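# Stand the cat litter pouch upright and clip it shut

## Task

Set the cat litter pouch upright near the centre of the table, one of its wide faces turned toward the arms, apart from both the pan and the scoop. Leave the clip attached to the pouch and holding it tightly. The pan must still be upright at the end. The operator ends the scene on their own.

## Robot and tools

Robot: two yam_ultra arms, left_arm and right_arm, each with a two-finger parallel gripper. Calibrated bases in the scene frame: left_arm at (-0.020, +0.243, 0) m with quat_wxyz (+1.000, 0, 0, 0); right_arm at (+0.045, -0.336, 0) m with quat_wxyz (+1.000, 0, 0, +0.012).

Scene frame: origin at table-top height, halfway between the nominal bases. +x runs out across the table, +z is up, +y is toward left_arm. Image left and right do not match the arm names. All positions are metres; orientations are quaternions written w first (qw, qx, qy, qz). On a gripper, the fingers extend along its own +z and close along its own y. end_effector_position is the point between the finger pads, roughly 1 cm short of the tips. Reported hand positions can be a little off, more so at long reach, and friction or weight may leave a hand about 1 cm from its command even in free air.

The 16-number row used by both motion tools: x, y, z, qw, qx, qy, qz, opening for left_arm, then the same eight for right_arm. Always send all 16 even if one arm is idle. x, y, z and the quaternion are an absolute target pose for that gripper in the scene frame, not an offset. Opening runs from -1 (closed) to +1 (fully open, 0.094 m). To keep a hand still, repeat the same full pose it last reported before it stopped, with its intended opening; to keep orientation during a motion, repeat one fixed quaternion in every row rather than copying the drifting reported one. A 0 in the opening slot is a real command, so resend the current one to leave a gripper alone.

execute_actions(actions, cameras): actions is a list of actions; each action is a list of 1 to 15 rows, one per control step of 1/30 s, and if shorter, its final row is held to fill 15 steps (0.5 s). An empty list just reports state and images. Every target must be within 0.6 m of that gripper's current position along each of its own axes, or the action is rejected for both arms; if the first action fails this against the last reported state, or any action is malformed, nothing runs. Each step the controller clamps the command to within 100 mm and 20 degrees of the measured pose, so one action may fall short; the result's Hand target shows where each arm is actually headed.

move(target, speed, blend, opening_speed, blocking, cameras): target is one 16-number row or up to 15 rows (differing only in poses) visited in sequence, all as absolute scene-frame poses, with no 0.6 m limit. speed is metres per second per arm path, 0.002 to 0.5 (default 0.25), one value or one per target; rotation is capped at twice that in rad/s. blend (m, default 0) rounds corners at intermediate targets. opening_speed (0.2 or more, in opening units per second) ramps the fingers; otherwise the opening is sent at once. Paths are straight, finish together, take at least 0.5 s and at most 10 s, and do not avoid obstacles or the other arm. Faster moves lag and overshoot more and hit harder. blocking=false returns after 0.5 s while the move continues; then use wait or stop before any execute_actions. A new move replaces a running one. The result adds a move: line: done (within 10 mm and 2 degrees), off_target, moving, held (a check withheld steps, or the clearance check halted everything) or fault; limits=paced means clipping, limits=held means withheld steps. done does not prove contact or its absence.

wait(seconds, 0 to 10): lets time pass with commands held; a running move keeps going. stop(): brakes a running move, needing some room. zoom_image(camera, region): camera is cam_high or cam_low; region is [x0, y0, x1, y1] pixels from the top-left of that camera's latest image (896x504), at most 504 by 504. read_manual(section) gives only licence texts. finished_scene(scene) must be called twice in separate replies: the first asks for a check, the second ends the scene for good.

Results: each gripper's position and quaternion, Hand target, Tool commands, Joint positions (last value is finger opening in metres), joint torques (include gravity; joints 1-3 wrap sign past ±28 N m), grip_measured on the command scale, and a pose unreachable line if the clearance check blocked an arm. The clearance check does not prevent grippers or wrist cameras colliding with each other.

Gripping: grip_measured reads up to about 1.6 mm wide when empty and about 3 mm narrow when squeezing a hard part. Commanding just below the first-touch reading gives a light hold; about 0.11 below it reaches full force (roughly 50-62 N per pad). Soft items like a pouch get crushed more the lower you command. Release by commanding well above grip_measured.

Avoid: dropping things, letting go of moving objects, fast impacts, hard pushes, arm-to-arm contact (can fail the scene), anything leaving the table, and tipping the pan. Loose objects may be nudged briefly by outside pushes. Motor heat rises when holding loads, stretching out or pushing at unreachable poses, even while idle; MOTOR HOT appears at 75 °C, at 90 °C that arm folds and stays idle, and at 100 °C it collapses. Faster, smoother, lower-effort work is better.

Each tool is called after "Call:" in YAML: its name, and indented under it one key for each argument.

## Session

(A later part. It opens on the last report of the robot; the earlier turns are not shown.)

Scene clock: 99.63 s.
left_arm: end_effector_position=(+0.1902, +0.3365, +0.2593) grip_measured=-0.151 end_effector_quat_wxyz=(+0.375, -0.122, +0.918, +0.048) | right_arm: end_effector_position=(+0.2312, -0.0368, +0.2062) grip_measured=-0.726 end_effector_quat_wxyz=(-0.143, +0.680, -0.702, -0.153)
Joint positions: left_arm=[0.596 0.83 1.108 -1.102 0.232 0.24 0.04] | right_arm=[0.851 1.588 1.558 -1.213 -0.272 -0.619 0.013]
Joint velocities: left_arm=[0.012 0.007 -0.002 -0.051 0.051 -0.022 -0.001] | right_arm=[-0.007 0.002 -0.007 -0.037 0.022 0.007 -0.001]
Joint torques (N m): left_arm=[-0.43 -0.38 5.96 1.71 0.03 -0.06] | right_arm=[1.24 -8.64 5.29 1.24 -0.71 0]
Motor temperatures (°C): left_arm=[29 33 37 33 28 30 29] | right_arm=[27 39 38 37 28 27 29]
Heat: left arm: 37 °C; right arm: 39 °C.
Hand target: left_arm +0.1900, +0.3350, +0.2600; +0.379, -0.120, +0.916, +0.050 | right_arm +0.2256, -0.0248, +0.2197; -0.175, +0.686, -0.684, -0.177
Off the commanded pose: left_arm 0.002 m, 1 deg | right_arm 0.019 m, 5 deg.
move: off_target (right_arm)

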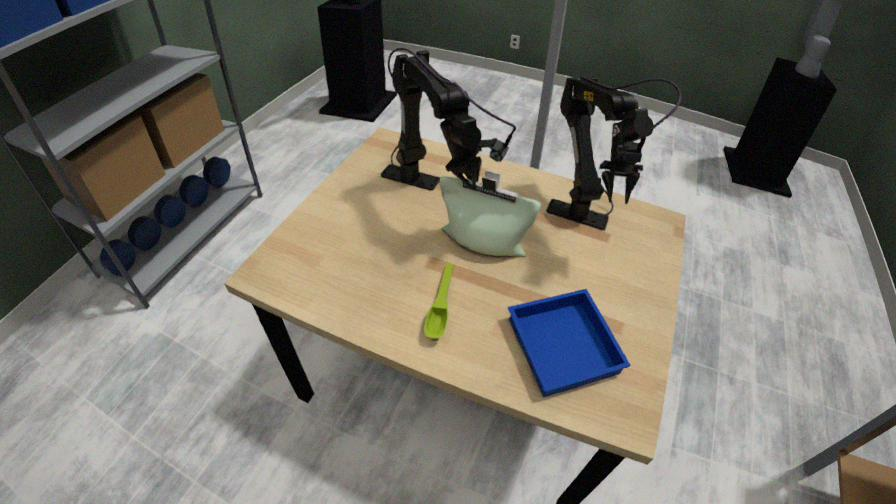

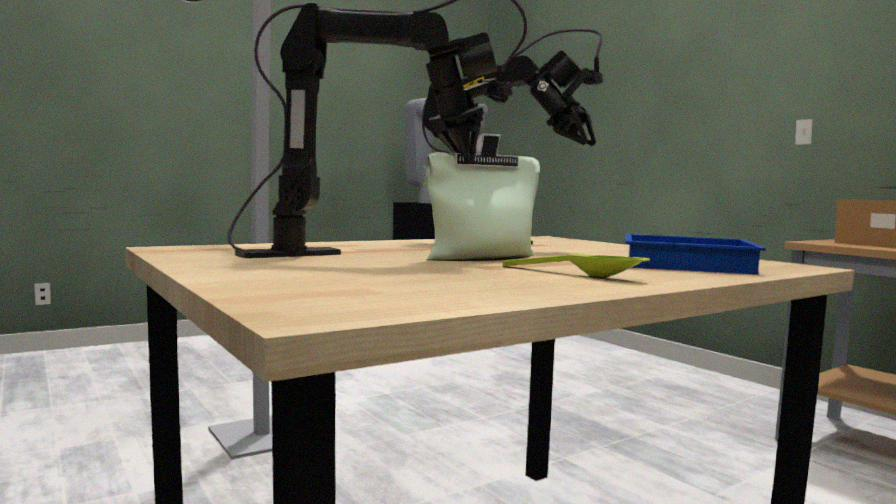

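Call:
move:
  target: [0.19, 0.335, 0.26, 0.3794, -0.12059, 0.91597, 0.04995, -0.15, 0.222, -0.031, 0.205, 0.16201, -0.68830, 0.68830, 0.16201, -0.92]
  speed: 0.05

Scene clock: 100.60 s.
left_arm: end_effector_position=(+0.1902, +0.3365, +0.2593) grip_measured=-0.151 end_effector_quat_wxyz=(+0.375, -0.122, +0.918, +0.048) | right_arm: end_effector_position=(+0.2289, -0.0363, +0.2004) grip_measured=-0.726 end_effector_quat_wxyz=(-0.149, +0.683, -0.699, -0.149)
Joint positions: left_arm=[0.596 0.83 1.108 -1.102 0.232 0.24 0.04] | right_arm=[0.863 1.57 1.515 -1.176 -0.26 -0.617 0.013]
Joint velocities: left_arm=[-0.027 -0.007 0.002 -0.022 -0.11 -0.022 -0.001] | right_arm=[0.012 0.002 0.002 -0.037 0.007 -0.022 0.001]
Joint torques (N m): left_arm=[-0.55 -0.46 5.83 1.74 0.05 -0.04] | right_arm=[1.42 -8.03 4.98 1 -0.47 -0.05]
Motor temperatures (°C): left_arm=[29 33 37 33 28 30 29] | right_arm=[27 39 38 37 28 27 29]
Heat: left arm: 37 °C; right arm: 39 °C.
Hand target: left_arm +0.1900, +0.3350, +0.2600; +0.379, -0.120, +0.916, +0.050 | right_arm +0.2219, -0.0311, +0.2053; -0.161, +0.689, -0.688, -0.162
Off the commanded pose: left_arm 0.002 m, 1 deg | right_arm 0.010 m, 2 deg.
move: done

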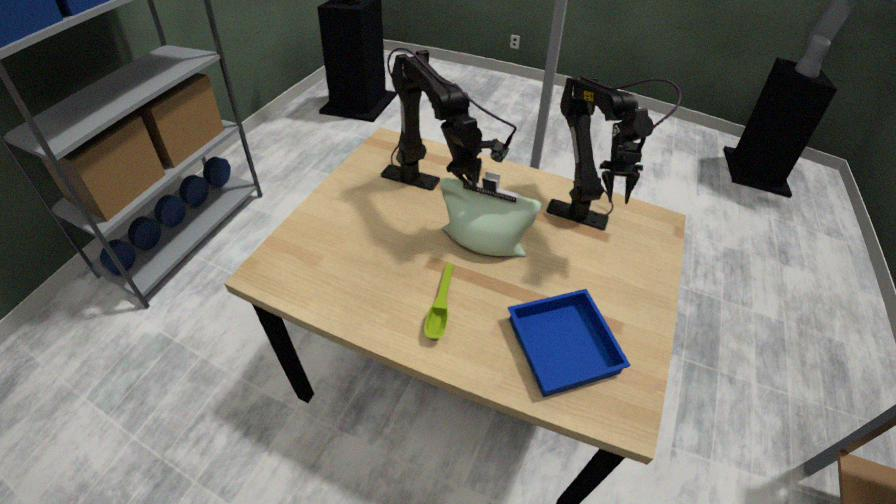

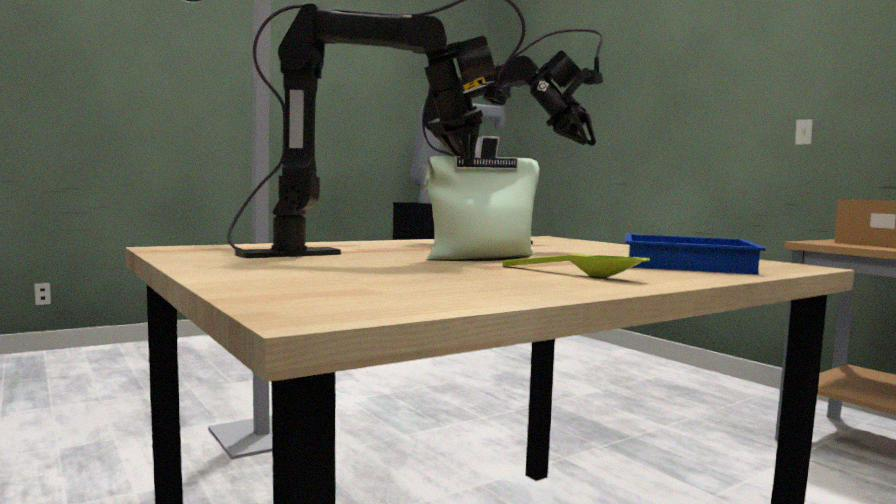

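Call:
zoom_image:
  camera: "cam_low"
  region: [380, 110, 600, 290]

Call:
zoom_image:
  camera: "cam_high"
  region: [390, 140, 590, 290]

Scaled by 2.291.

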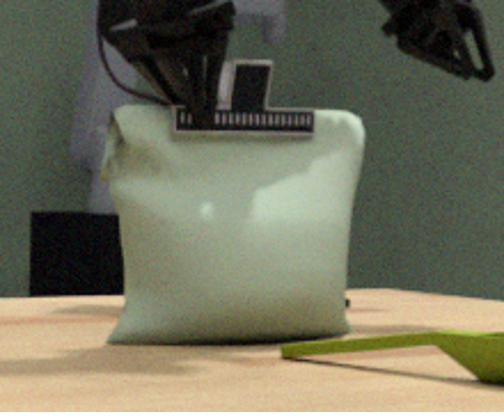

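Scaled by 2.520.

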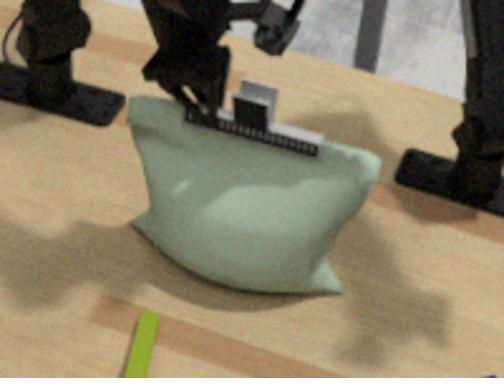

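Call:
move:
  target: [0.19, 0.335, 0.26, 0.3794, -0.12059, 0.91597, 0.04995, -0.15, 0.228, -0.036, 0.199, 0.15305, -0.69034, 0.69034, 0.15305, -0.92]
  speed: 0.04

Scene clock: 104.13 s.
left_arm: end_effector_position=(+0.1902, +0.3365, +0.2593) grip_measured=-0.151 end_effector_quat_wxyz=(+0.375, -0.122, +0.918, +0.048) | right_arm: end_effector_position=(+0.2297, -0.0366, +0.2003) grip_measured=-0.726 end_effector_quat_wxyz=(-0.150, +0.687, -0.696, -0.146)
Joint positions: left_arm=[0.596 0.83 1.108 -1.102 0.232 0.24 0.04] | right_arm=[0.863 1.57 1.515 -1.176 -0.255 -0.627 0.013]
Joint velocities: left_arm=[-0.012 -0.007 -0.007 -0.022 0.007 -0.066 0] | right_arm=[-0.012 0.002 -0.012 -0.022 0.051 -0.007 0]
Joint torques (N m): left_arm=[-0.49 -0.66 5.89 1.71 0.05 -0.02] | right_arm=[-0.27 -6.91 4.94 0.89 -0.36 -0.14]
Motor temperatures (°C): left_arm=[29 33 37 33 28 30 29] | right_arm=[27 38 37 36 28 27 29]
Heat: left arm: 37 °C; right arm: 38 °C.
Hand target: left_arm +0.1900, +0.3350, +0.2600; +0.379, -0.120, +0.916, +0.050 | right_arm +0.2280, -0.0360, +0.1991; -0.153, +0.690, -0.690, -0.153
Off the commanded pose: left_arm 0.002 m, 1 deg | right_arm 0.002 m, 1 deg.
move: done

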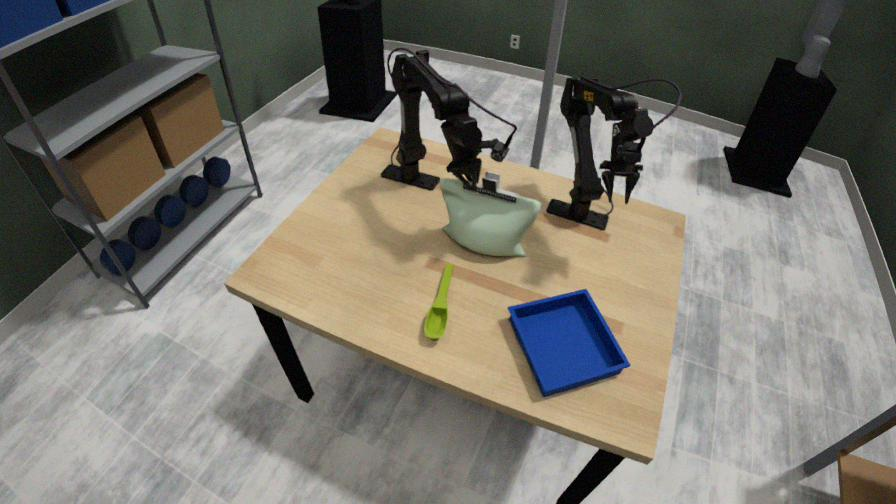

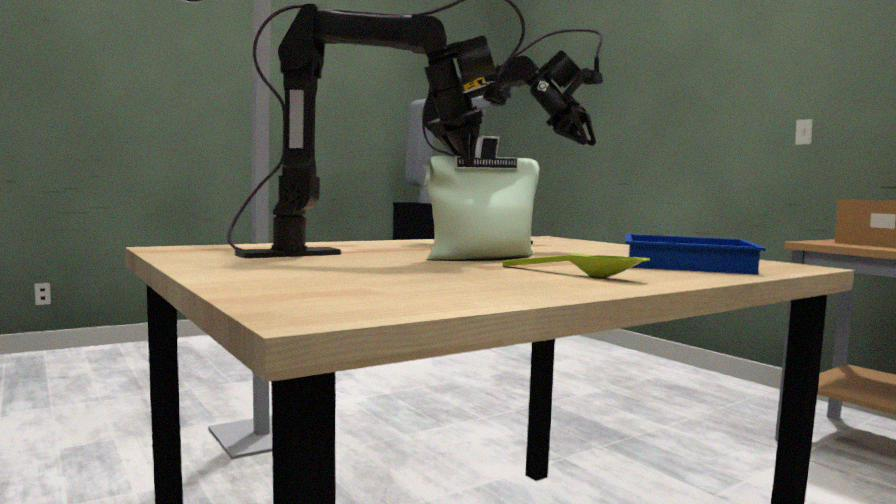

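Call:
move:
  target: [0.19, 0.335, 0.26, 0.3794, -0.12059, 0.91597, 0.04995, -0.15, 0.2290, -0.0363, 0.2, 0.15305, -0.69034, 0.69034, 0.15305, 0.1]
  speed: 0.04
  opening_speed: 0.8

Scene clock: 105.80 s.
left_arm: end_effector_position=(+0.1902, +0.3365, +0.2593) grip_measured=-0.151 end_effector_quat_wxyz=(+0.375, -0.122, +0.918, +0.048) | right_arm: end_effector_position=(+0.2297, -0.0366, +0.2003) grip_measured=+0.098 end_effector_quat_wxyz=(-0.151, +0.690, -0.692, -0.145)
Joint positions: left_arm=[0.596 0.83 1.108 -1.102 0.232 0.24 0.04] | right_arm=[0.863 1.57 1.515 -1.176 -0.255 -0.637 0.052]
Joint velocities: left_arm=[-0.002 -0.022 0.002 0.007 0.007 -0.022 0] | right_arm=[0.002 -0.002 0.002 -0.007 -0.022 0.037 0]
Joint torques (N m): left_arm=[-0.47 -0.31 5.89 1.77 0.06 -0.04] | right_arm=[-0.83 -6.63 5.57 0.8 -0.38 -0.06]
Motor temperatures (°C): left_arm=[29 33 37 33 28 30 29] | right_arm=[27 38 37 35 28 27 29]
Heat: left arm: 37 °C; right arm: 38 °C.
Hand target: left_arm +0.1900, +0.3350, +0.2600; +0.379, -0.120, +0.916, +0.050 | right_arm +0.2291, -0.0364, +0.2001; -0.153, +0.690, -0.690, -0.153
Off the commanded pose: left_arm 0.002 m, 1 deg | right_arm 0.001 m, 1 deg.
move: done

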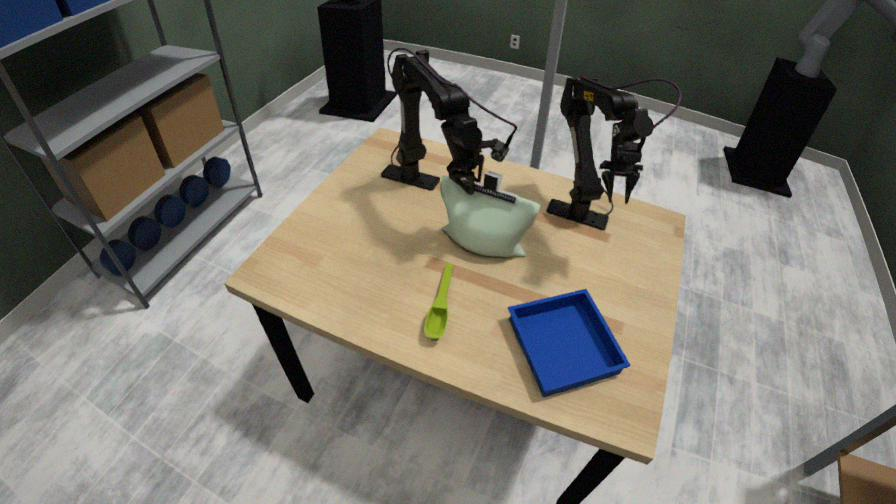

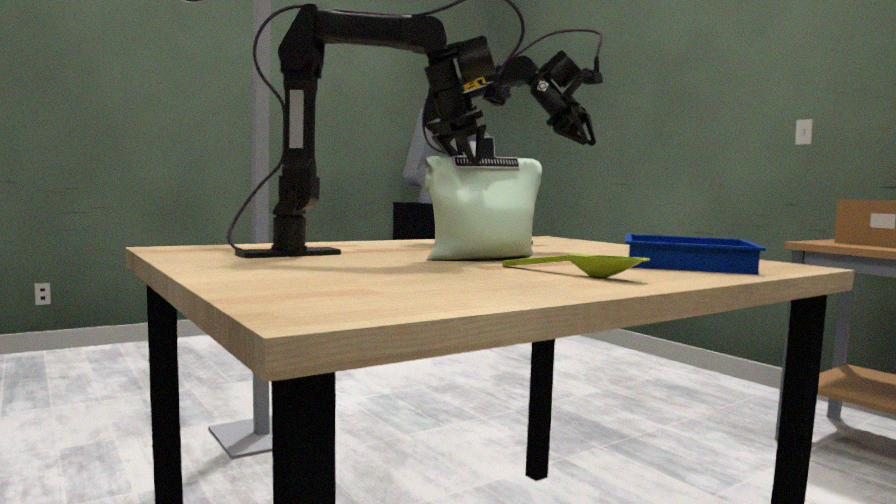

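Call:
zoom_image:
  camera: "cam_low"
  region: [380, 110, 600, 290]

Call:
zoom_image:
  camera: "cam_high"
  region: [390, 110, 590, 290]

Scaled by 2.291.

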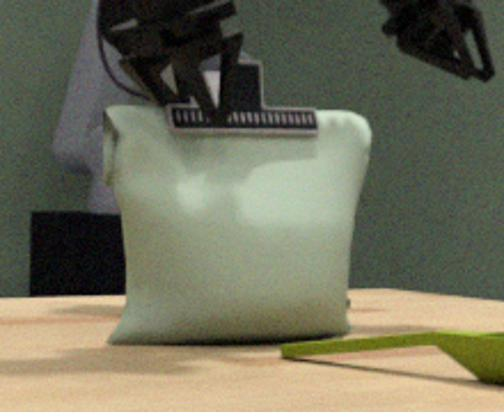

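Scaled by 2.520.

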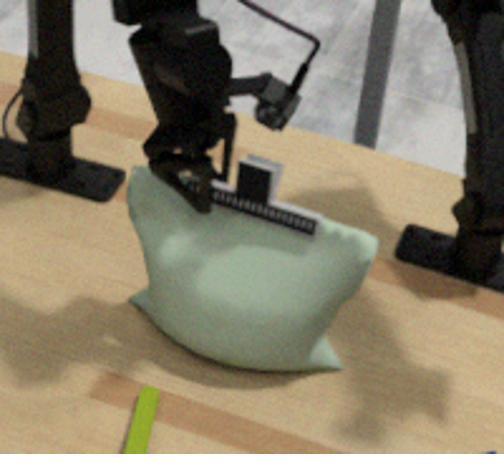

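Call:
move:
  target: [0.19, 0.335, 0.26, 0.3794, -0.12059, 0.91597, 0.04995, -0.15, 0.2290, -0.0572, 0.2460, 0.15305, -0.69034, 0.69034, 0.15305, 0.1]
  speed: 0.06

Scene clock: 108.90 s.
left_arm: end_effector_position=(+0.1902, +0.3365, +0.2593) grip_measured=-0.151 end_effector_quat_wxyz=(+0.375, -0.122, +0.918, +0.048) | right_arm: end_effector_position=(+0.2292, -0.0574, +0.2322) grip_measured=+0.098 end_effector_quat_wxyz=(-0.138, +0.691, -0.695, -0.144)
Joint positions: left_arm=[0.596 0.83 1.108 -1.102 0.232 0.24 0.04] | right_arm=[0.816 1.57 1.656 -1.356 -0.27 -0.684 0.052]
Joint velocities: left_arm=[0.002 0.002 -0.002 0.022 0.037 0.007 -0.001] | right_arm=[-0.012 0.012 0.002 -0.066 0.007 -0.066 -0.002]
Joint torques (N m): left_arm=[-0.57 -0.49 5.83 1.72 0.04 -0.07] | right_arm=[-1.17 -7.01 8.28 0.57 -0.42 -0.15]
Motor temperatures (°C): left_arm=[29 32 37 33 28 30 29] | right_arm=[27 38 37 35 27 27 29]
Heat: left arm: 37 °C; right arm: 38 °C.
Hand target: left_arm +0.1900, +0.3350, +0.2600; +0.379, -0.120, +0.916, +0.050 | right_arm +0.2287, -0.0576, +0.2458; -0.154, +0.690, -0.690, -0.153
Off the commanded pose: left_arm 0.002 m, 1 deg | right_arm 0.014 m, 2 deg.
move: off_target (right_arm)

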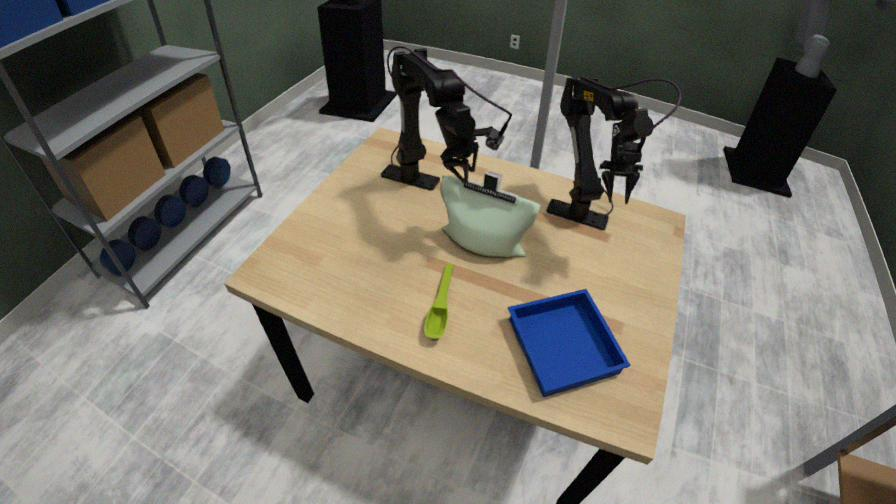

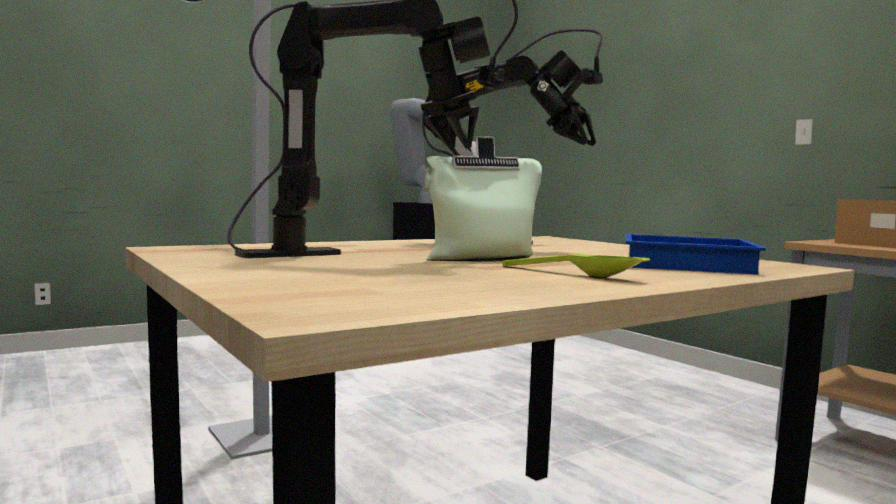

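Call:
move:
  target:
    - [0.19, 0.335, 0.26, 0.3794, -0.12059, 0.91597, 0.04995, -0.15, 0.2270, -0.0950, 0.3000, 0.15305, -0.69034, 0.69034, 0.15305, 0.1]
    - [0.19, 0.335, 0.26, 0.3794, -0.12059, 0.91597, 0.04995, -0.15, 0.2100, -0.1750, 0.3000, 0.28879, -0.43659, 0.83869, 0.15033, 0.1]
  speed: [0.1, 0.15]
  blend: 0.02

Scene clock: 112.50 s.
left_arm: end_effector_position=(+0.1902, +0.3365, +0.2593) grip_measured=-0.151 end_effector_quat_wxyz=(+0.375, -0.122, +0.918, +0.048) | right_arm: end_effector_position=(+0.2064, -0.1740, +0.3032) grip_measured=+0.098 end_effector_quat_wxyz=(+0.287, -0.446, +0.834, +0.151)
Joint positions: left_arm=[0.596 0.83 1.108 -1.102 0.232 0.24 0.04] | right_arm=[0.587 1.027 1.454 -1.369 -0.22 -0.3 0.052]
Joint velocities: left_arm=[-0.002 0.017 -0.007 -0.007 0.081 -0.066 0] | right_arm=[0.002 -0.007 0.007 -0.081 0.022 0.007 0]
Joint torques (N m): left_arm=[-0.55 -0.47 5.93 1.73 0.06 -0.03] | right_arm=[-0.94 -1.33 4.15 1.29 -0.05 0.04]
Motor temperatures (°C): left_arm=[29 32 37 33 28 30 29] | right_arm=[27 38 36 34 27 27 29]
Heat: left arm: 37 °C; right arm: 38 °C.
Hand target: left_arm +0.1900, +0.3350, +0.2600; +0.379, -0.120, +0.916, +0.050 | right_arm +0.2082, -0.1756, +0.3014; +0.291, -0.440, +0.837, +0.149
Off the commanded pose: left_arm 0.002 m, 1 deg | right_arm 0.005 m, 1 deg.
move: done

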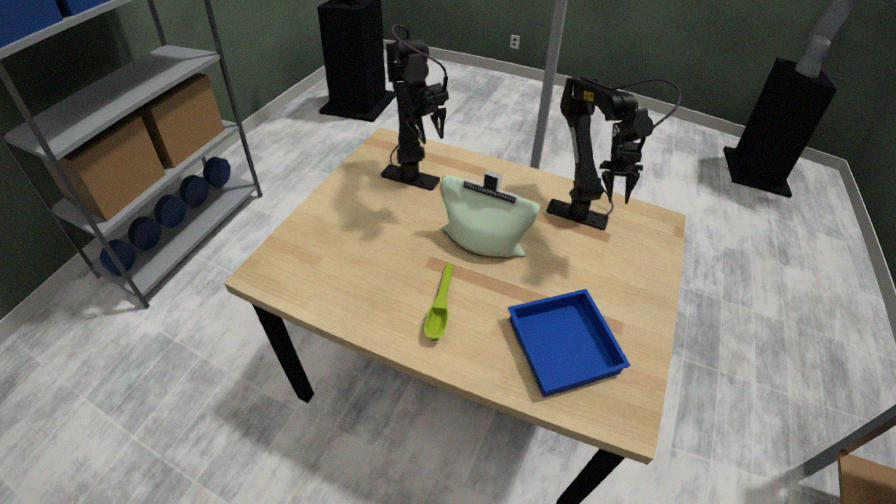

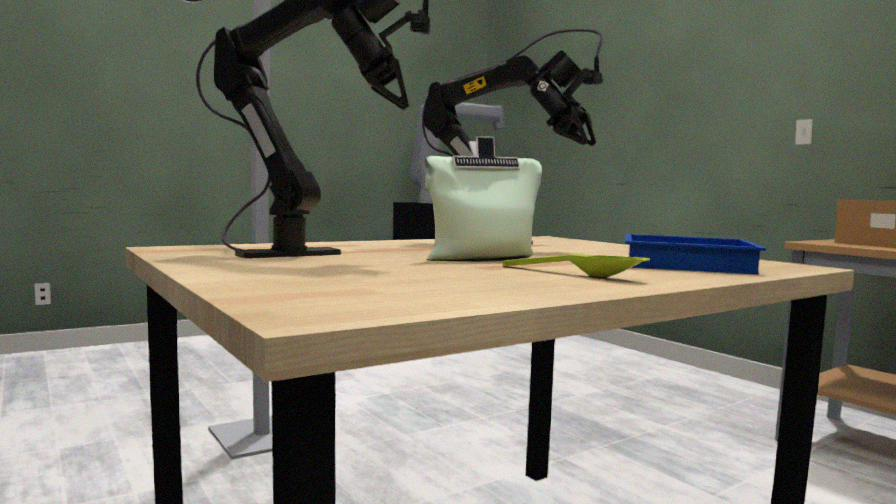

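Call:
zoom_image:
  camera: "cam_low"
  region: [380, 110, 600, 290]

Call:
zoom_image:
  camera: "cam_high"
  region: [390, 140, 590, 290]

Scaled by 2.291.

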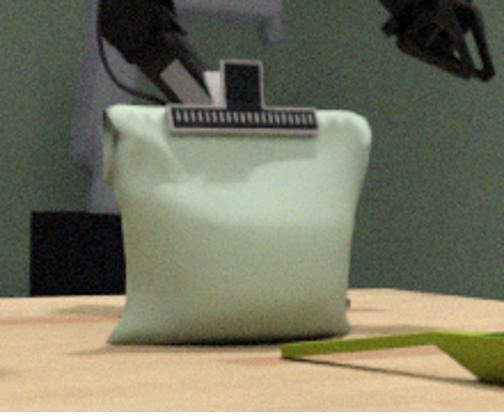

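Scaled by 2.520.

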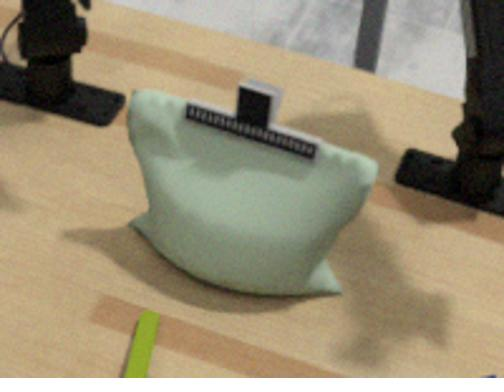

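Call:
wait:
  seconds: 2

Scene clock: 114.87 s.
left_arm: end_effector_position=(+0.1902, +0.3365, +0.2593) grip_measured=-0.151 end_effector_quat_wxyz=(+0.375, -0.122, +0.918, +0.048) | right_arm: end_effector_position=(+0.2066, -0.1739, +0.3033) grip_measured=+0.098 end_effector_quat_wxyz=(+0.288, -0.446, +0.834, +0.151)
Joint positions: left_arm=[0.596 0.83 1.108 -1.102 0.232 0.24 0.04] | right_arm=[0.587 1.027 1.454 -1.368 -0.22 -0.299 0.052]
Joint velocities: left_arm=[-0.012 -0.012 0.007 -0.022 -0.007 -0.051 -0.001] | right_arm=[-0.017 -0.002 -0.002 -0.022 -0.022 -0.095 -0.001]
Joint torques (N m): left_arm=[-0.55 -0.42 5.98 1.71 0.06 -0.05] | right_arm=[-0.84 -1.24 4.22 1.29 -0.12 0.03]
Motor temperatures (°C): left_arm=[29 32 37 34 28 30 29] | right_arm=[27 37 36 35 27 27 29]
Heat: left arm: 37 °C; right arm: 37 °C.
Hand target: left_arm +0.1900, +0.3350, +0.2600; +0.379, -0.120, +0.916, +0.050 | right_arm +0.2082, -0.1756, +0.3014; +0.291, -0.440, +0.837, +0.149
Tool commands: left_gripper/opening=-0.15 right_gripper/opening=+0.1
Off the commanded pose: left_arm 0.002 m, 1 deg | right_arm 0.005 m, 1 deg.
wait: 2.00 s; at rest from the start

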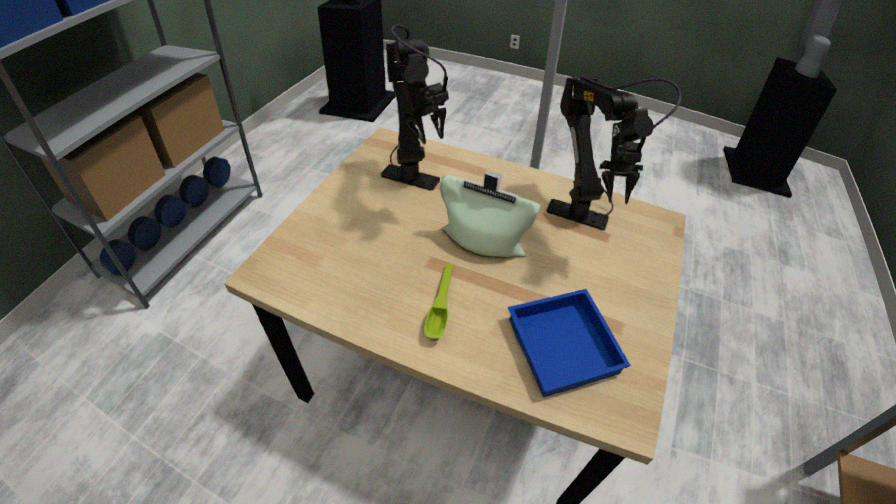

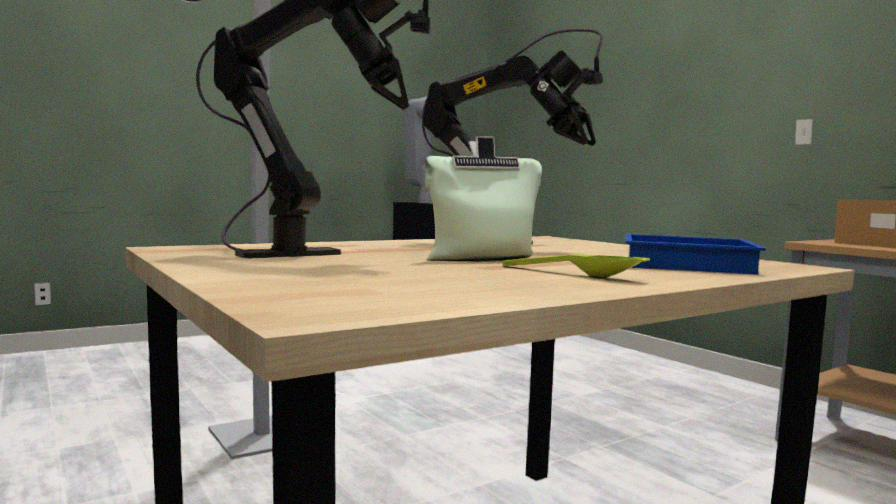

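Call:
finished_scene:
  scene: 2

This call ended nothing. Check each condition of the task against the scene as it is now, look again where you are not sure, and mend what is not met. Then call finished_scene again.

Call:
zoom_image:
  camera: "cam_low"
  region: [415, 120, 555, 200]

Call:
zoom_image:
  camera: "cam_high"
  region: [425, 160, 555, 265]

Scaled by 3.600.

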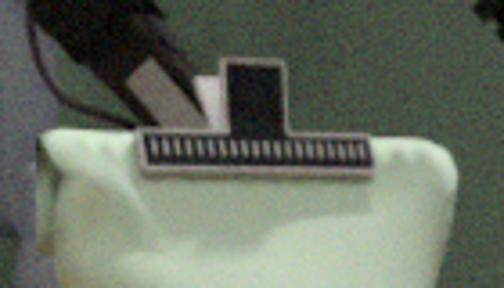

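Scaled by 3.877.

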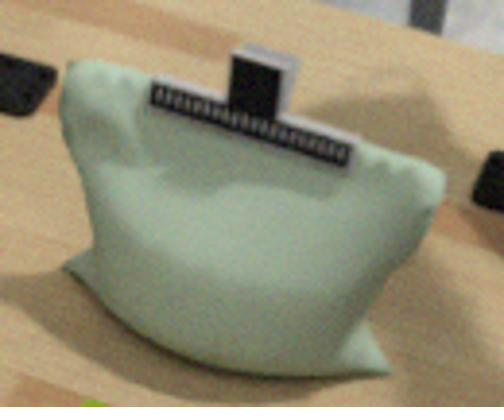

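Call:
finished_scene:
  scene: 2

The scene is finished: the task was done.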